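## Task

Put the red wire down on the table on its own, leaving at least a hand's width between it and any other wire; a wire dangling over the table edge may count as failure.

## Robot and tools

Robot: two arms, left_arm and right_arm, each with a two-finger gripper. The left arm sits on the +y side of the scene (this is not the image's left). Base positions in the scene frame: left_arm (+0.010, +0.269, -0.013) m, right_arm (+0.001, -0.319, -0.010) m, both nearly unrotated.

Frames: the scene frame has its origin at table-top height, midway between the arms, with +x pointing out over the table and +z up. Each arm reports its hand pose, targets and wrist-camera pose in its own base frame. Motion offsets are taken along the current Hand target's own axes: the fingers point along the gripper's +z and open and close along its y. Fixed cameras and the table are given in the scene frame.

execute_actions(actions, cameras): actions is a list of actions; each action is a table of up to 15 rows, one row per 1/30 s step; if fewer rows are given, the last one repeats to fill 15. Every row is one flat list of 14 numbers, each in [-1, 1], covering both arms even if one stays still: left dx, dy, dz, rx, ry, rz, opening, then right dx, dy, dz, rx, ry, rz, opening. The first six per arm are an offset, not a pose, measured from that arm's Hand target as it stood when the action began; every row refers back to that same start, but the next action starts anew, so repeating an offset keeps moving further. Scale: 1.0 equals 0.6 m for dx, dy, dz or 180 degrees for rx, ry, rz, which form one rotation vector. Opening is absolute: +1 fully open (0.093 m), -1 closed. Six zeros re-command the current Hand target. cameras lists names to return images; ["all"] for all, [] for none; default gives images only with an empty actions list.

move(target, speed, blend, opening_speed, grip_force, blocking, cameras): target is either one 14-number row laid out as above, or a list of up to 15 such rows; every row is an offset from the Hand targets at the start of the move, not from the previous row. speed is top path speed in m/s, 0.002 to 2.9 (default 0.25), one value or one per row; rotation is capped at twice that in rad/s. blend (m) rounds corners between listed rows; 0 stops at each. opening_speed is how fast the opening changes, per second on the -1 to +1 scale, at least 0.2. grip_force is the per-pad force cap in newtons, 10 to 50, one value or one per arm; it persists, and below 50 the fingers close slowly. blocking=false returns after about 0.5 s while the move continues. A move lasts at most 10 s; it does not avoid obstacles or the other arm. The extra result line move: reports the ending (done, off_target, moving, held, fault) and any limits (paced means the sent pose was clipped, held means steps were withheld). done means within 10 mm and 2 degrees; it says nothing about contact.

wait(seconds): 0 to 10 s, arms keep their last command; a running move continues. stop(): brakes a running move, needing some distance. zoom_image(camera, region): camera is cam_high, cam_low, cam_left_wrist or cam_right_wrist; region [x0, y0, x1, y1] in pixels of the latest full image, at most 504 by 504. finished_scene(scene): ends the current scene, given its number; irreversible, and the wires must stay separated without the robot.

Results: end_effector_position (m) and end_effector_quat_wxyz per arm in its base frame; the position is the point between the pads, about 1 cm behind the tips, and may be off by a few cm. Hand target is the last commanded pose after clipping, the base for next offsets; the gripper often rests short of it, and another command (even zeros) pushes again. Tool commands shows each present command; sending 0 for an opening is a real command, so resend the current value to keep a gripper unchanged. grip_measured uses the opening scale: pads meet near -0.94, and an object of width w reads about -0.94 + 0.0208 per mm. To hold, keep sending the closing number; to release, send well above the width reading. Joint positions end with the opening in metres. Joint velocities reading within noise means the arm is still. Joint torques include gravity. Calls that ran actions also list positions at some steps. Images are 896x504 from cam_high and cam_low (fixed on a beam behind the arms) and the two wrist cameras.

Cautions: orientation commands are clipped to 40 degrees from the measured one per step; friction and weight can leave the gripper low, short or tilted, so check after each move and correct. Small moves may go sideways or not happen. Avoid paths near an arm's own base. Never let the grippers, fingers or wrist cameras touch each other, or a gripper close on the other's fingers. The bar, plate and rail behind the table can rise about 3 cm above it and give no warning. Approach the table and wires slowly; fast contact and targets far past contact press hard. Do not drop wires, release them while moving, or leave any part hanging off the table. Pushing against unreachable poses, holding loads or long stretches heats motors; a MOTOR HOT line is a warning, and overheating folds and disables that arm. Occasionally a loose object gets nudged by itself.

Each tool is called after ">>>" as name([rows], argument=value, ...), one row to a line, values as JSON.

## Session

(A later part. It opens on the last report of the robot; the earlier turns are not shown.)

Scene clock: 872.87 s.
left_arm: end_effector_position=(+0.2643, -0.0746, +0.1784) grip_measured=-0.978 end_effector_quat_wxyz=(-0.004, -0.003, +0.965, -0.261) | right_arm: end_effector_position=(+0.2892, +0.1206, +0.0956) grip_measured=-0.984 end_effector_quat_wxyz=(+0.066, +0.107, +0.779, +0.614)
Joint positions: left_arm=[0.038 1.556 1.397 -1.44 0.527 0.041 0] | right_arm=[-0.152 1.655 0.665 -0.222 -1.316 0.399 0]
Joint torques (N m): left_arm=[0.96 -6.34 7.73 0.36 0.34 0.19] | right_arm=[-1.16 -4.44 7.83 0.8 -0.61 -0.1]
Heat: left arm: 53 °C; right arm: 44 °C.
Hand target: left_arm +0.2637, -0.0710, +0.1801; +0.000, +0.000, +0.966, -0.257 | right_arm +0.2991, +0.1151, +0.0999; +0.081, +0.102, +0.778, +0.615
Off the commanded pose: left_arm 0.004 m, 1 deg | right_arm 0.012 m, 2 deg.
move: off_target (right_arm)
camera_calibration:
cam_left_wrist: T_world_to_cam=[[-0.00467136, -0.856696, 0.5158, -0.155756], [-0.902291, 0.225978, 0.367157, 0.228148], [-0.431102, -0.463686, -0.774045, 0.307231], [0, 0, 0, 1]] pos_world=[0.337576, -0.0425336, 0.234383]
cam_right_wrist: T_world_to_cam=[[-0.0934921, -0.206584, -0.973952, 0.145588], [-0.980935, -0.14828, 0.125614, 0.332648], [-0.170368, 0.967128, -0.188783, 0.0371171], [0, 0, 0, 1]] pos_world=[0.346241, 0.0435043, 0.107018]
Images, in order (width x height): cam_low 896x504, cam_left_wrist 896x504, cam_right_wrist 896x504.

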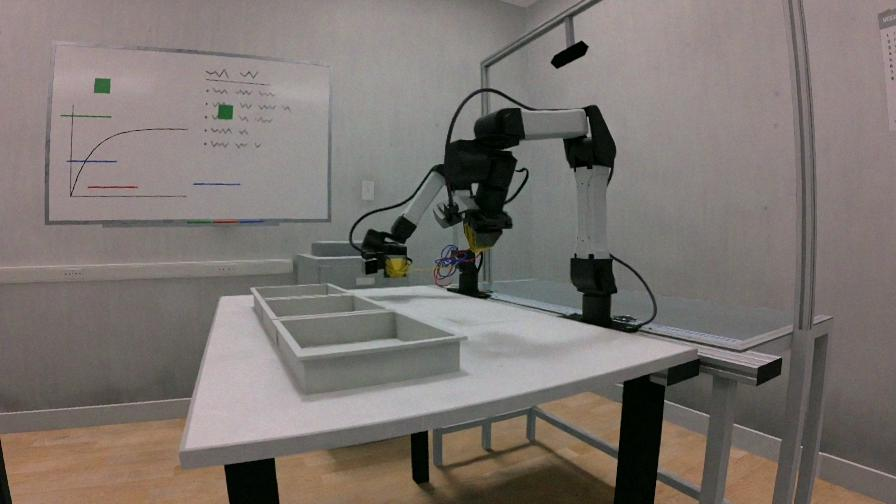

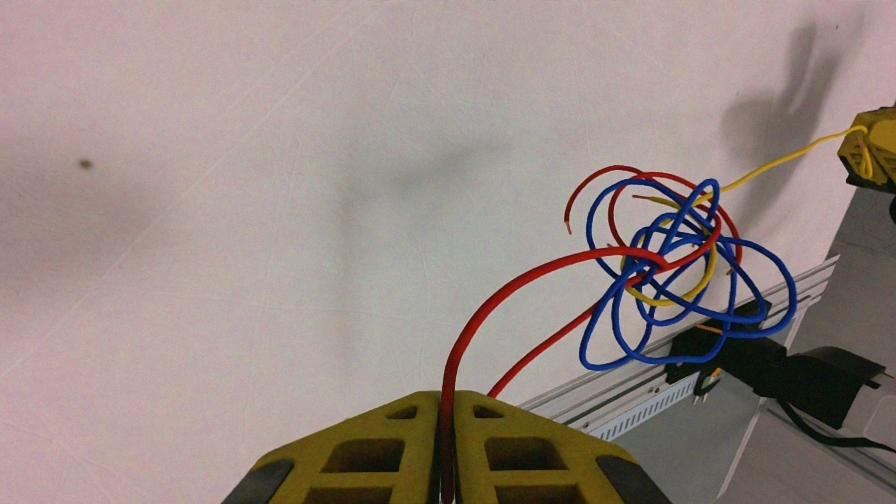

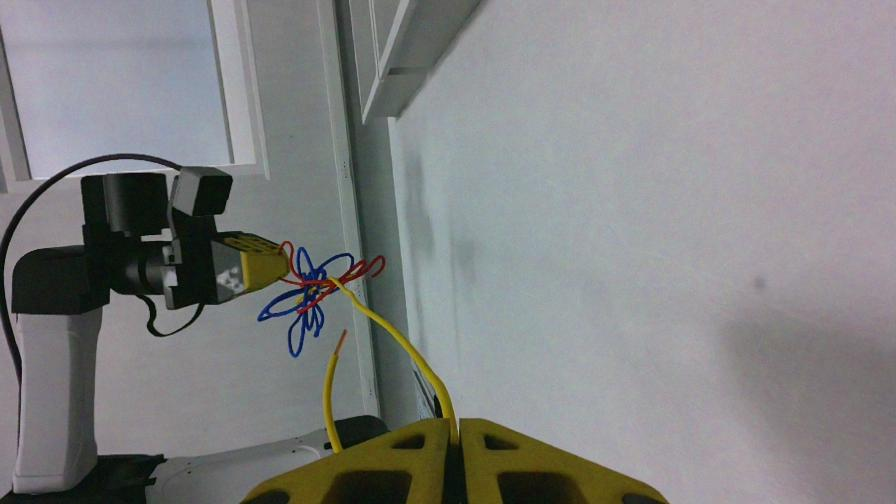

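>>> move(target=[0,0.1488,-0.0085,0,0,0,-1,0,0,0,0,0,0,-1], speed=0.06, cameras=["cam_left_wrist","cam_right_wrist","cam_low"])

>>> zoom_image(camera="cam_left_wrist", region=[430, 60, 896, 440])

>>> zoom_image(camera="cam_low", region=[350, 180, 550, 330])

Scene clock: 881.10 s.
left_arm: end_effector_position=(+0.2663, +0.0069, +0.1454) grip_measured=-0.978 end_effector_quat_wxyz=(+0.006, -0.004, +0.965, -0.260) | right_arm: end_effector_position=(+0.2890, +0.1199, +0.0964) grip_measured=-0.984 end_effector_quat_wxyz=(+0.065, +0.108, +0.777, +0.617)
Joint positions: left_arm=[0.334 1.647 1.356 -1.453 0.5 0.37 0] | right_arm=[-0.156 1.655 0.665 -0.226 -1.322 0.398 0]
Joint torques (N m): left_arm=[0.57 -5.7 5.82 0.16 0.31 0.17] | right_arm=[-1.05 -4.75 7.87 0.8 -0.56 -0.07]
Heat: left arm: 51 °C; right arm: 44 °C.
Hand target: left_arm +0.2637, +0.0090, +0.1401; +0.000, +0.000, +0.966, -0.257 | right_arm +0.2988, +0.1151, +0.0999; +0.081, +0.102, +0.778, +0.614
Off the commanded pose: left_arm 0.006 m, 1 deg | right_arm 0.012 m, 2 deg.
move: off_target (right_arm)
camera_calibration:
cam_left_wrist: T_world_to_cam=[[-0.00731245, -0.856965, 0.515323, -0.0682094], [-0.910637, 0.21862, 0.350635, 0.228341], [-0.413142, -0.466709, -0.781983, 0.316796], [0, 0, 0, 1]] pos_world=[0.338319, 0.0394785, 0.202814]
cam_right_wrist: T_world_to_cam=[[-0.095518, -0.200629, -0.975, 0.146137], [-0.980929, -0.147594, 0.12647, 0.332085], [-0.169278, 0.968485, -0.182705, 0.0367854], [0, 0, 0, 1]] pos_world=[0.345937, 0.0427071, 0.107206]
Images, in order (width x height): cam_low 896x504, cam_left_wrist 896x504, cam_right_wrist 896x504.

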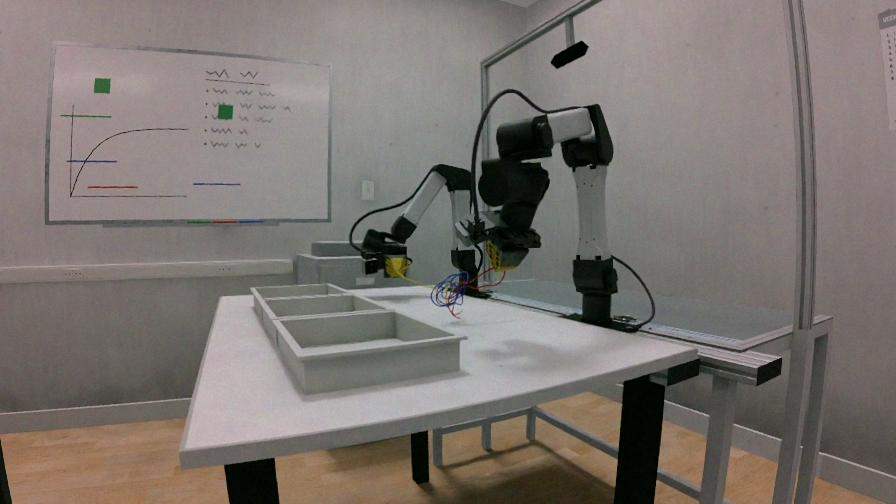

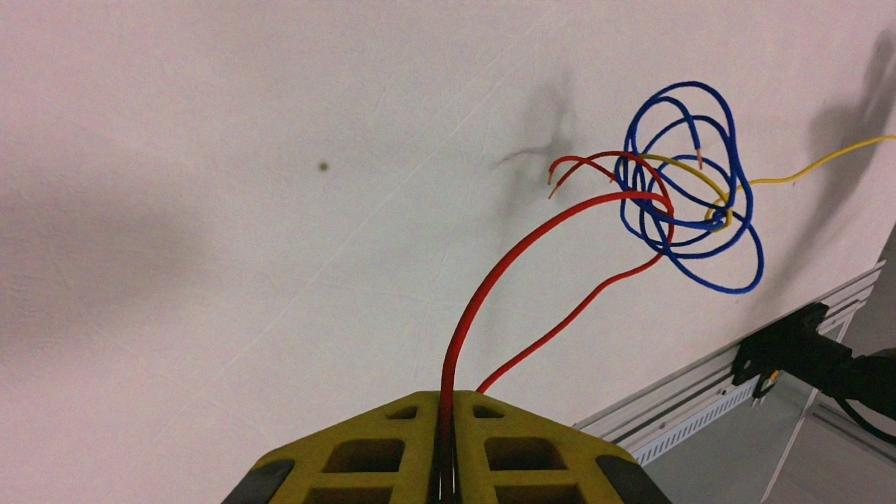

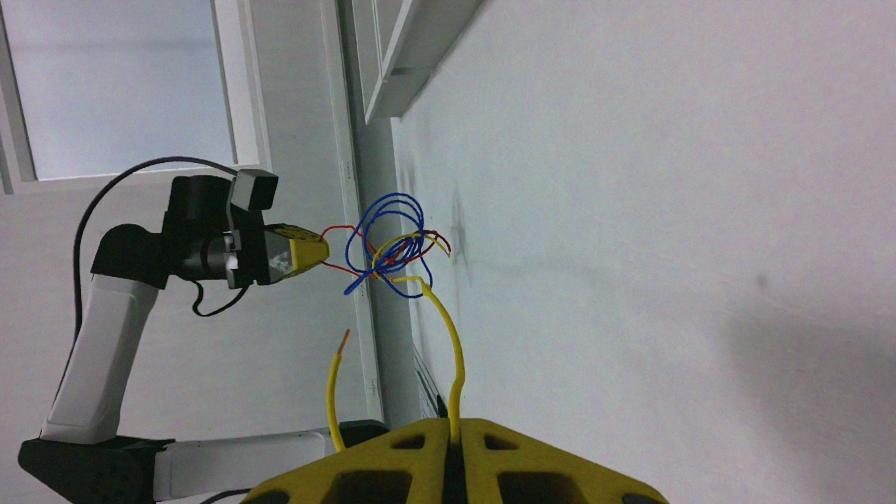

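Scaled by 1.082 from the camera's 896x504 image, which has a finer 1280x720 frame.

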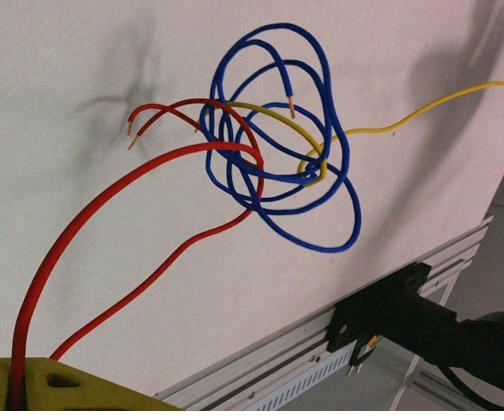

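Scaled by 2.520 from the camera's 896x504 image, which has a finer 1280x720 frame.

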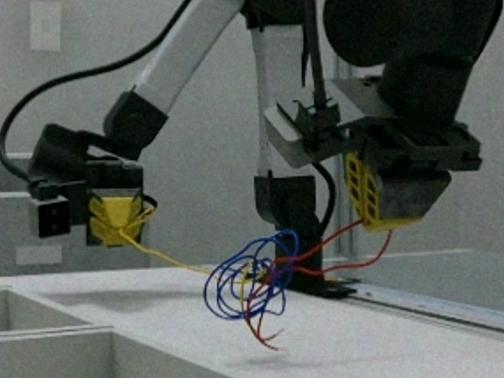

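>>> move(target=[0,0.0414,0.0722,0,0,0,-1,0,-0.0567,0.0135,0,0,0,-1], speed=0.05, cameras=["cam_left_wrist","cam_low"])

>>> zoom_image(camera="cam_low", region=[350, 180, 550, 330])

Scene clock: 890.20 s.
left_arm: end_effector_position=(+0.2655, +0.0067, +0.0955) grip_measured=-0.978 end_effector_quat_wxyz=(+0.003, -0.005, +0.965, -0.261) | right_arm: end_effector_position=(+0.2967, +0.1187, +0.0679) grip_measured=-0.984 end_effector_quat_wxyz=(+0.072, +0.101, +0.778, +0.616)
Joint positions: left_arm=[0.334 1.679 1.19 -1.263 0.499 0.371 0] | right_arm=[-0.156 1.781 0.653 -0.083 -1.322 0.382 0]
Joint torques (N m): left_arm=[0.59 -5.94 5.82 0.23 0.31 0.21] | right_arm=[-0.99 -5.19 4.37 1.01 -0.53 0.02]
Heat: left arm: 50 °C; right arm: 44 °C.
Hand target: left_arm +0.2637, +0.0090, +0.0902; +0.000, +0.000, +0.966, -0.257 | right_arm +0.2988, +0.1151, +0.0650; +0.081, +0.102, +0.778, +0.614
Off the commanded pose: left_arm 0.006 m, 1 deg | right_arm 0.005 m, 1 deg.
move: done
camera_calibration:
cam_left_wrist: T_world_to_cam=[[-0.00428302, -0.856261, 0.516525, -0.0435513], [-0.907908, 0.219834, 0.356897, 0.243768], [-0.419147, -0.467429, -0.778348, 0.278674], [0, 0, 0, 1]] pos_world=[0.337938, 0.0393804, 0.1524]
Images, in order (width x height): cam_low 896x504, cam_left_wrist 896x504.

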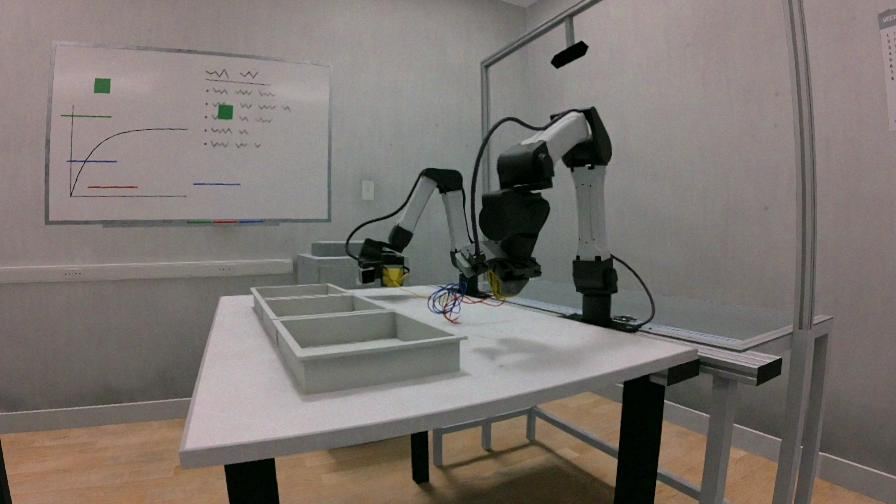

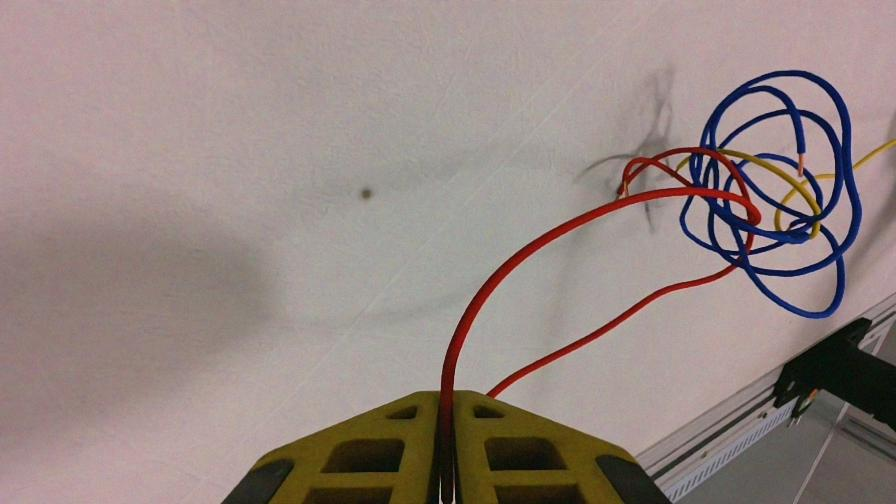

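Scaled by 2.520 from the camera's 896x504 image, which has a finer 1280x720 frame.

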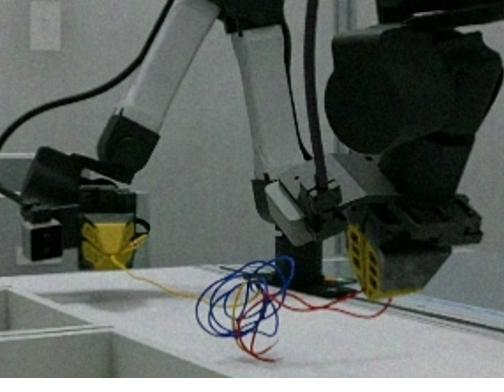

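>>> move(target=[0,0.1157,-0.0662,0,0,0,-1,0,0,0,0,0,0,-1], speed=0.05, cameras=["cam_left_wrist","cam_low","cam_high"])

>>> zoom_image(camera="cam_low", region=[350, 180, 550, 330])

Scene clock: 895.50 s.
left_arm: end_effector_position=(+0.2587, +0.0817, +0.0870) grip_measured=-0.978 end_effector_quat_wxyz=(-0.007, -0.009, +0.963, -0.268) | right_arm: end_effector_position=(+0.2970, +0.1186, +0.0680) grip_measured=-0.984 end_effector_quat_wxyz=(+0.073, +0.100, +0.778, +0.616)
Joint positions: left_arm=[0.575 1.839 1.332 -1.387 0.443 0.63 0] | right_arm=[-0.156 1.781 0.653 -0.081 -1.322 0.382 0]
Joint torques (N m): left_arm=[0.68 -6.87 9.68 -0.27 0.24 0.18] | right_arm=[-1.02 -5.31 4.44 1.02 -0.54 0.02]
Heat: left arm: 49 °C; right arm: 44 °C.
Hand target: left_arm +0.2637, +0.0889, +0.0902; +0.000, +0.000, +0.966, -0.257 | right_arm +0.2988, +0.1151, +0.0650; +0.081, +0.102, +0.778, +0.614
Off the commanded pose: left_arm 0.009 m, 2 deg | right_arm 0.005 m, 1 deg.
move: done
camera_calibration:
cam_left_wrist: T_world_to_cam=[[0.00932113, -0.849227, 0.527946, 0.0198963], [-0.901339, 0.221493, 0.372195, 0.221034], [-0.433014, -0.479328, -0.763377, 0.30747], [0, 0, 0, 1]] pos_world=[0.33218, 0.115318, 0.141944]
Images, in order (width x height): cam_high 896x504, cam_low 896x504, cam_left_wrist 896x504.

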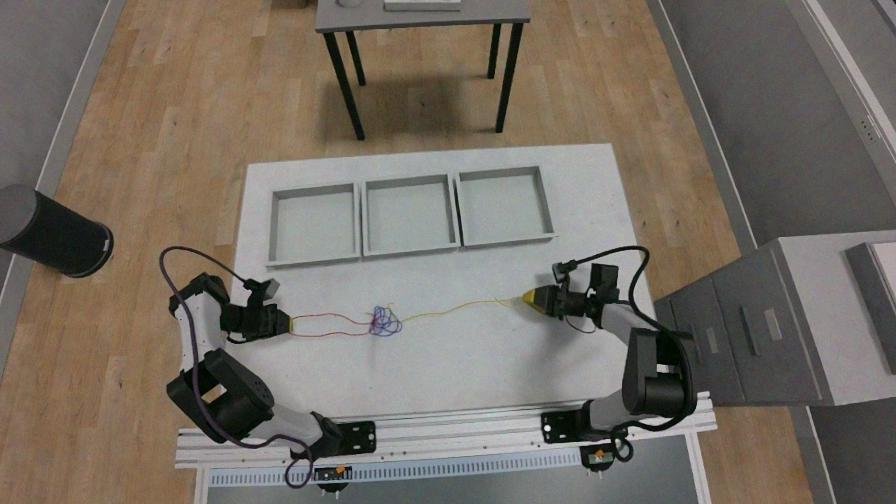

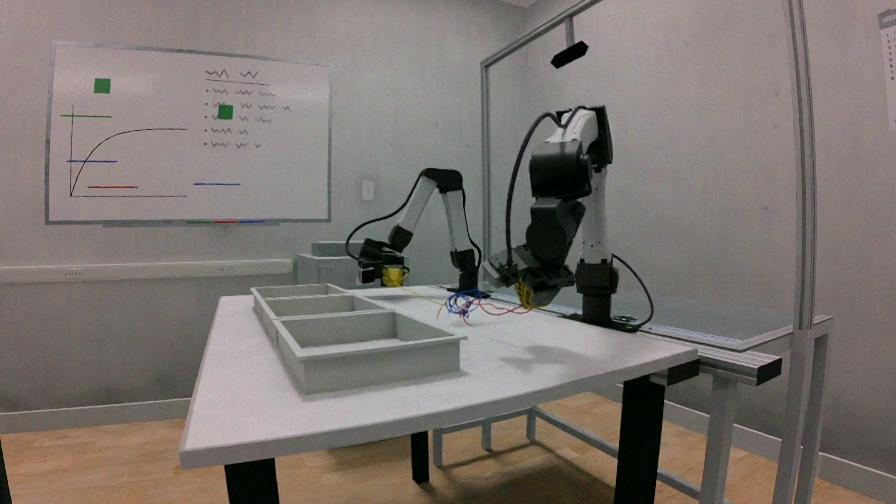

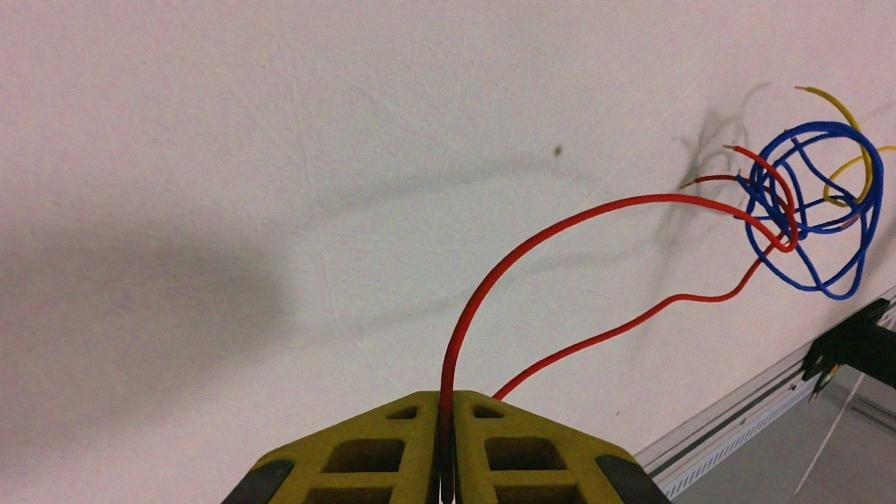

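Scaled by 2.520 from the camera's 896x504 image, which has a finer 1280x720 frame.

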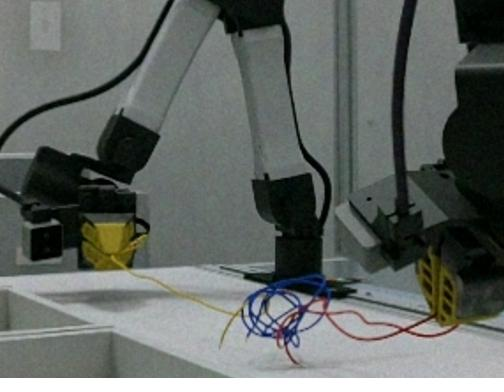

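>>> move(target=[0,0.0723,-0.0414,0,0,0,-1,-0.0215,-0.0188,-0.0782,0,-0.108,0.0257,-1], speed=0.05, cameras=["cam_left_wrist","cam_low","cam_high"])

>>> zoom_image(camera="cam_low", region=[350, 180, 550, 330])

>>> zoom_image(camera="cam_high", region=[230, 240, 570, 420])

Scene clock: 909.03 s.
left_arm: end_effector_position=(+0.2604, +0.1325, +0.0869) grip_measured=-0.978 end_effector_quat_wxyz=(-0.005, -0.007, +0.964, -0.264) | right_arm: end_effector_position=(+0.2943, +0.0702, +0.0584) grip_measured=-0.984 end_effector_quat_wxyz=(+0.160, +0.242, +0.748, +0.597)
Joint positions: left_arm=[0.696 1.964 1.498 -1.472 0.398 0.756 0] | right_arm=[-0.316 1.689 0.334 0.596 -1.22 0.893 0]
Joint torques (N m): left_arm=[0.7 -7.97 9.73 -0.45 0.23 0.17] | right_arm=[-0.8 -6.94 4.07 1.56 -0.26 0.04]
Heat: left arm: 49 °C; right arm: 43 °C.
Hand target: left_arm +0.2637, +0.1389, +0.0901; +0.000, +0.000, +0.966, -0.257 | right_arm +0.2989, +0.0651, +0.0650; +0.187, +0.235, +0.749, +0.591
Off the commanded pose: left_arm 0.008 m, 1 deg | right_arm 0.009 m, 3 deg.
move: off_target (right_arm)
camera_calibration:
cam_left_wrist: T_world_to_cam=[[0.00435393, -0.852851, 0.522136, 0.065358], [-0.902439, 0.221587, 0.369463, 0.21194], [-0.430795, -0.472805, -0.768681, 0.331468], [0, 0, 0, 1]] pos_world=[0.333774, 0.165497, 0.142364]
Images, in order (width x height): cam_high 896x504, cam_low 896x504, cam_left_wrist 896x504.

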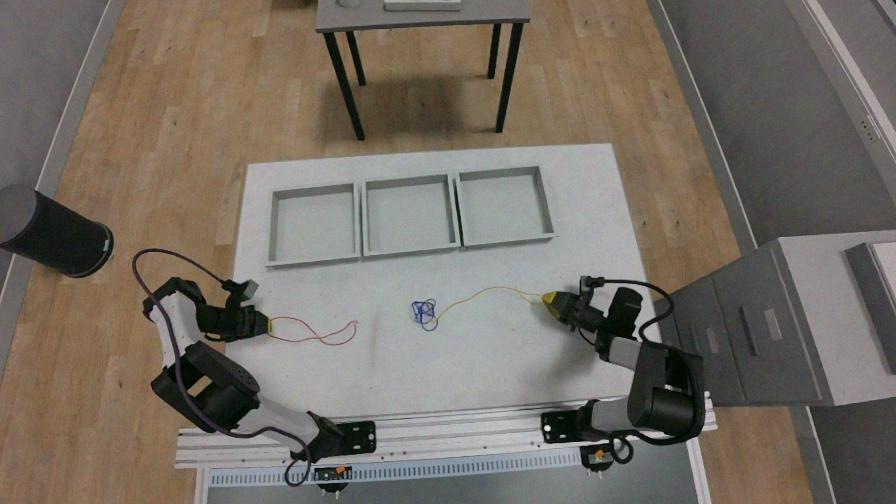

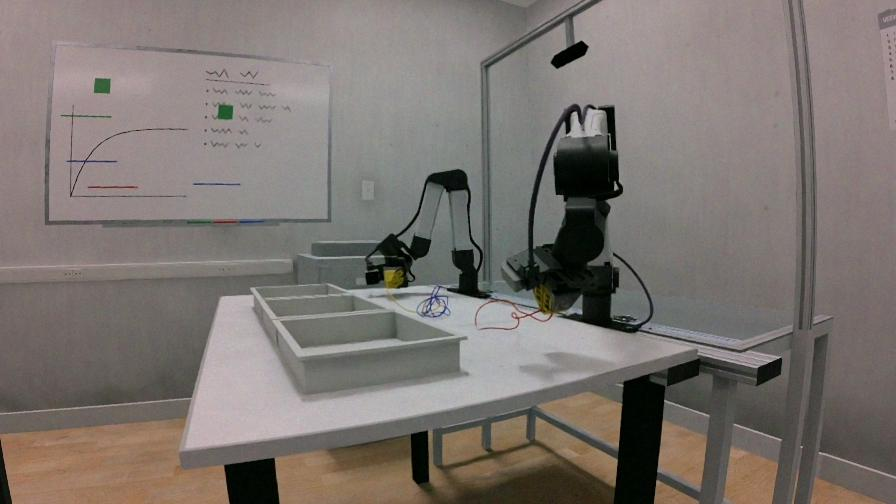

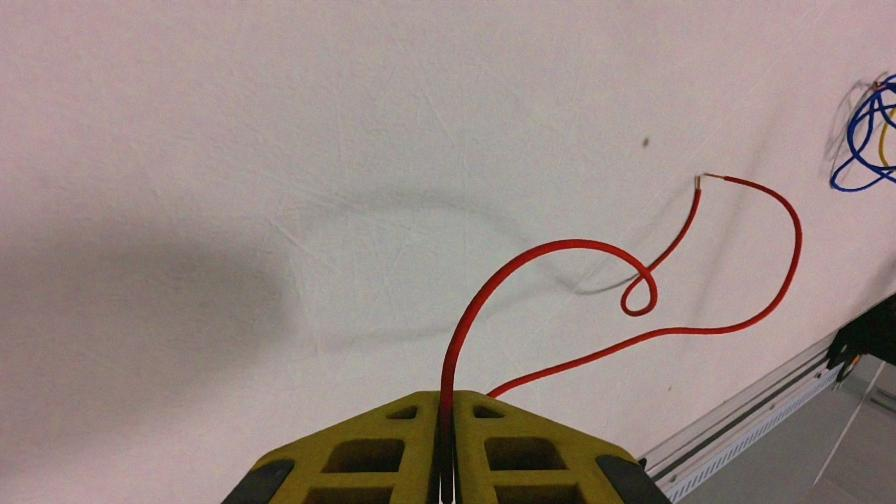

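Scaled by 2.520 from the camera's 896x504 image, which has a finer 1280x720 frame.

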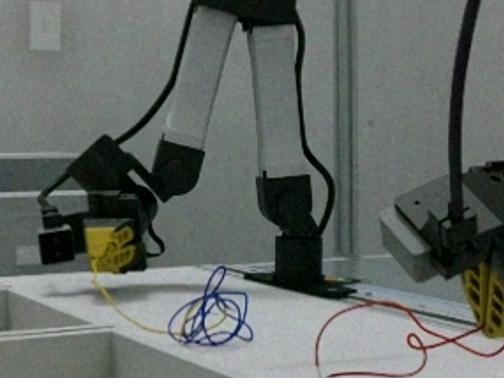

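Scaled by 1.482 from the camera's 896x504 image, which has a finer 1280x720 frame.

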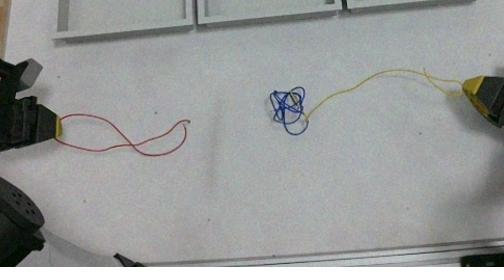

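>>> move([
  [0,0.0425,0.074,0,0,0,-1,0,-0.0243,0.0058,0,0,0,-1],
  [0,0.0425,0.074,0,0,0,-0.7,0,-0.0243,0.0058,0,0,0,-0.75],
], speed=0.05, opening_speed=0.25, cameras=["cam_left_wrist","cam_right_wrist","cam_low","cam_high"])

>>> zoom_image(camera="cam_low", region=[350, 180, 590, 350])

>>> zoom_image(camera="cam_high", region=[230, 240, 590, 420])

Scene clock: 926.73 s.
left_arm: end_effector_position=(+0.2673, +0.1384, +0.0440) grip_measured=-0.703 end_effector_quat_wxyz=(+0.004, -0.004, +0.967, -0.256) | right_arm: end_effector_position=(+0.2965, +0.0694, +0.0522) grip_measured=-0.751 end_effector_quat_wxyz=(+0.176, +0.230, +0.748, +0.596)
Joint positions: left_arm=[0.696 2.024 1.415 -1.305 0.397 0.757 0.011] | right_arm=[-0.316 1.75 0.321 0.71 -1.22 0.895 0.009]
Joint torques (N m): left_arm=[0.57 -8.55 5.09 -0.18 0.26 0.16] | right_arm=[-0.69 -4.1 3.18 1.59 -0.19 -0.02]
Heat: left arm: 49 °C; right arm: 42 °C.
Hand target: left_arm +0.2637, +0.1390, +0.0389; +0.000, +0.000, +0.966, -0.257 | right_arm +0.2988, +0.0651, +0.0499; +0.187, +0.235, +0.748, +0.591
Off the commanded pose: left_arm 0.006 m, 1 deg | right_arm 0.005 m, 2 deg.
move: done
camera_calibration:
cam_left_wrist: T_world_to_cam=[[-0.00563285, -0.86138, 0.50793, 0.0972767], [-0.908873, 0.216241, 0.356636, 0.235688], [-0.417034, -0.459635, -0.784104, 0.299432], [0, 0, 0, 1]] pos_world=[0.339631, 0.170456, 0.101321]
cam_right_wrist: T_world_to_cam=[[-0.137937, -0.16478, -0.976637, 0.103851], [-0.976818, 0.185615, 0.106646, 0.314279], [0.163705, 0.968708, -0.186564, -0.0195626], [0, 0, 0, 1]] pos_world=[0.324521, -0.0222718, 0.0642583]

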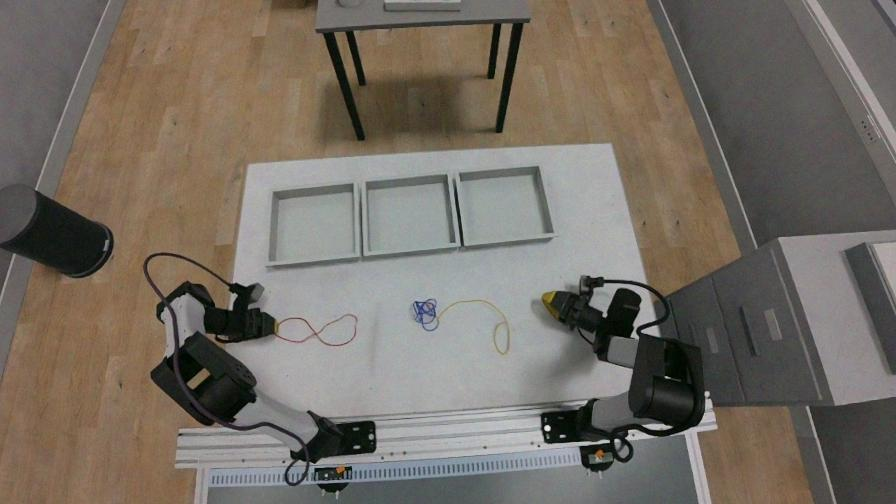

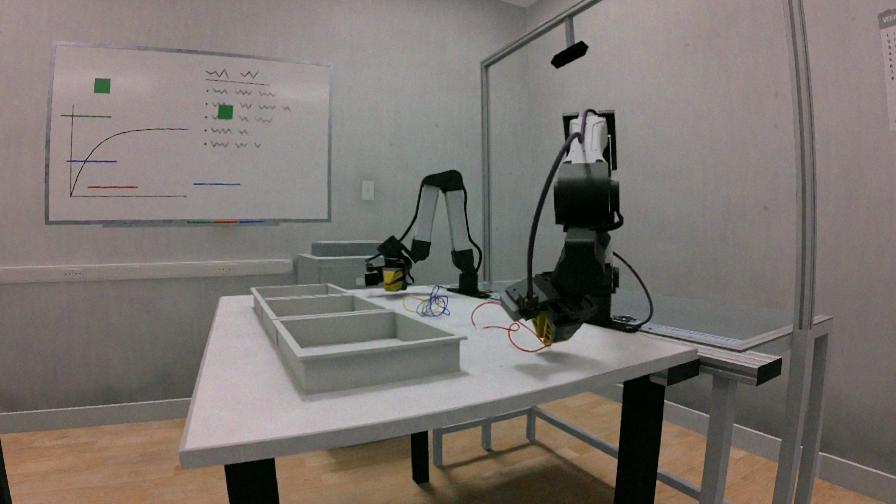

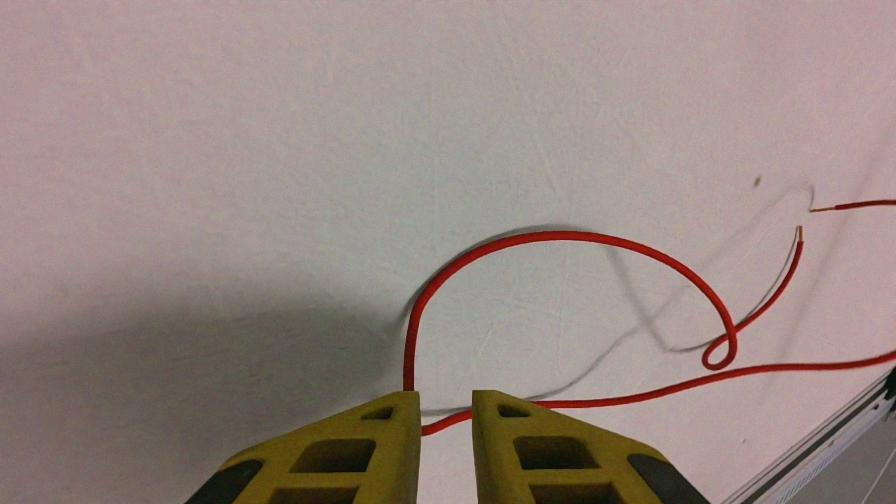

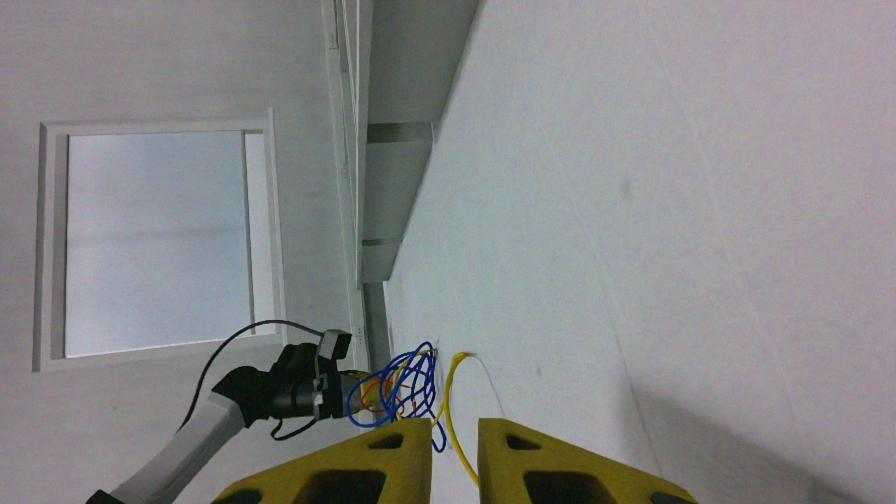

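Scaled by 2.100 from the camera's 896x504 image, which has a finer 1280x720 frame.

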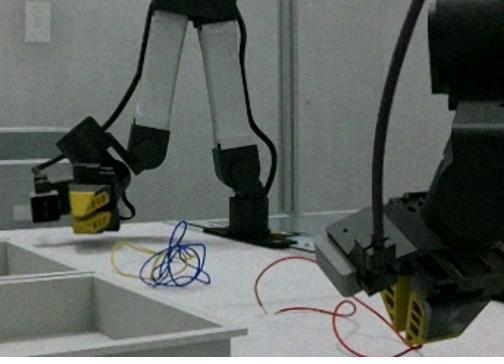

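Scaled by 1.400 from the camera's 896x504 image, which has a finer 1280x720 frame.

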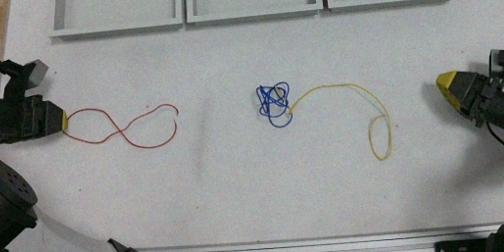

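>>> move(target=[0,0,-0.2,0,0,0,-0.7,0,0.05,-0.1,0,0,0,-0.75], speed=0.12, cameras=["cam_left_wrist","cam_low","cam_high"])

>>> zoom_image(camera="cam_high", region=[230, 240, 590, 420])

Scene clock: 933.03 s.
left_arm: end_effector_position=(+0.2627, +0.1942, +0.1299) grip_measured=-0.703 end_effector_quat_wxyz=(+0.052, -0.025, +0.976, -0.212) | right_arm: end_effector_position=(+0.2627, +0.0285, +0.0872) grip_measured=-0.751 end_effector_quat_wxyz=(+0.175, +0.244, +0.750, +0.589)
Joint positions: left_arm=[0.824 1.978 1.731 -1.568 0.37 0.819 0.011] | right_arm=[-0.558 1.52 0.508 -0.38 -1.32 0.21 0.009]
Joint torques (N m): left_arm=[0.38 -11.22 9.55 -0.14 0.26 0.12] | right_arm=[-0.35 -3.23 7.57 0.56 -0.74 -0.11]
Heat: left arm: 49 °C; right arm: 42 °C.
Hand target: left_arm +0.2637, +0.1987, +0.1430; +0.000, +0.000, +0.966, -0.257 | right_arm +0.2694, +0.0229, +0.0930; +0.187, +0.235, +0.749, +0.591
Off the commanded pose: left_arm 0.014 m, 8 deg | right_arm 0.010 m, 2 deg.
joint sent to its limit (left arm) — joint 4 (wrist pitch), lower limit. The joint targets are off in orientation, not in position.
move: off_target (left_arm)
camera_calibration:
cam_left_wrist: T_world_to_cam=[[0.0137819, -0.903527, 0.428309, 0.115027], [-0.94677, 0.125986, 0.296234, 0.224103], [-0.321616, -0.409593, -0.853696, 0.364814], [0, 0, 0, 1]] pos_world=[0.327919, 0.225121, 0.195786]
Images, in order (width x height): cam_high 896x504, cam_low 896x504, cam_left_wrist 896x504.

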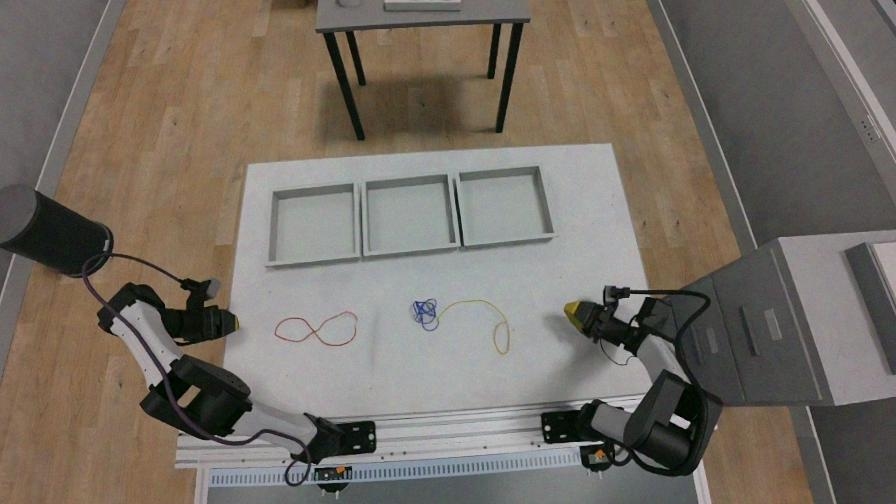

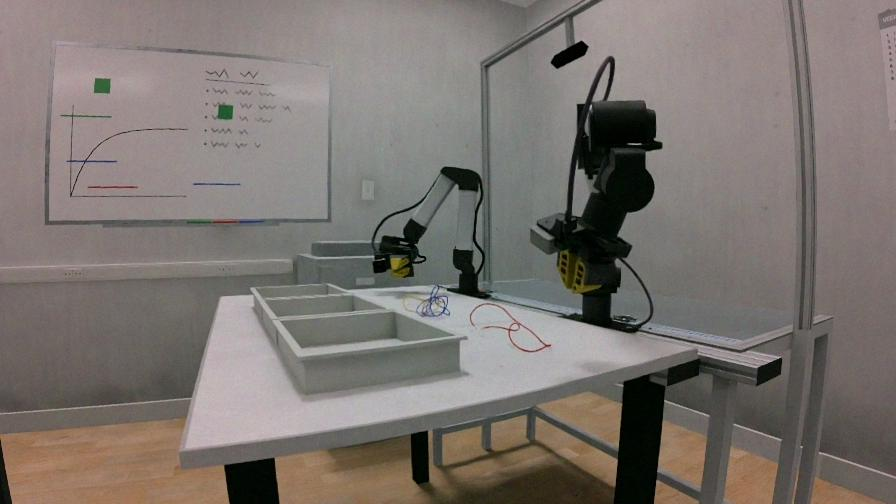

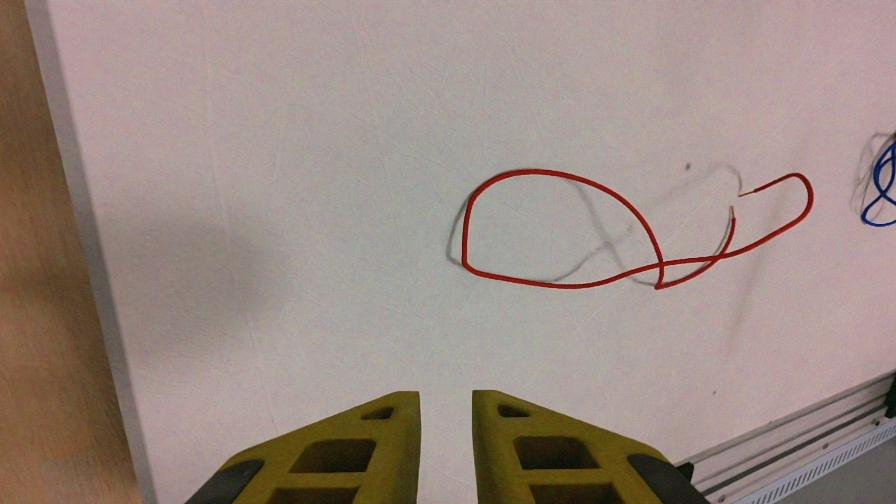

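Scaled by 1.400 from the camera's 896x504 image, which has a finer 1280x720 frame.

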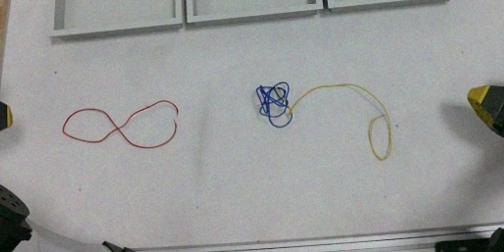

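>>> finished_scene(scene=1)

The scene is finished: the task was done.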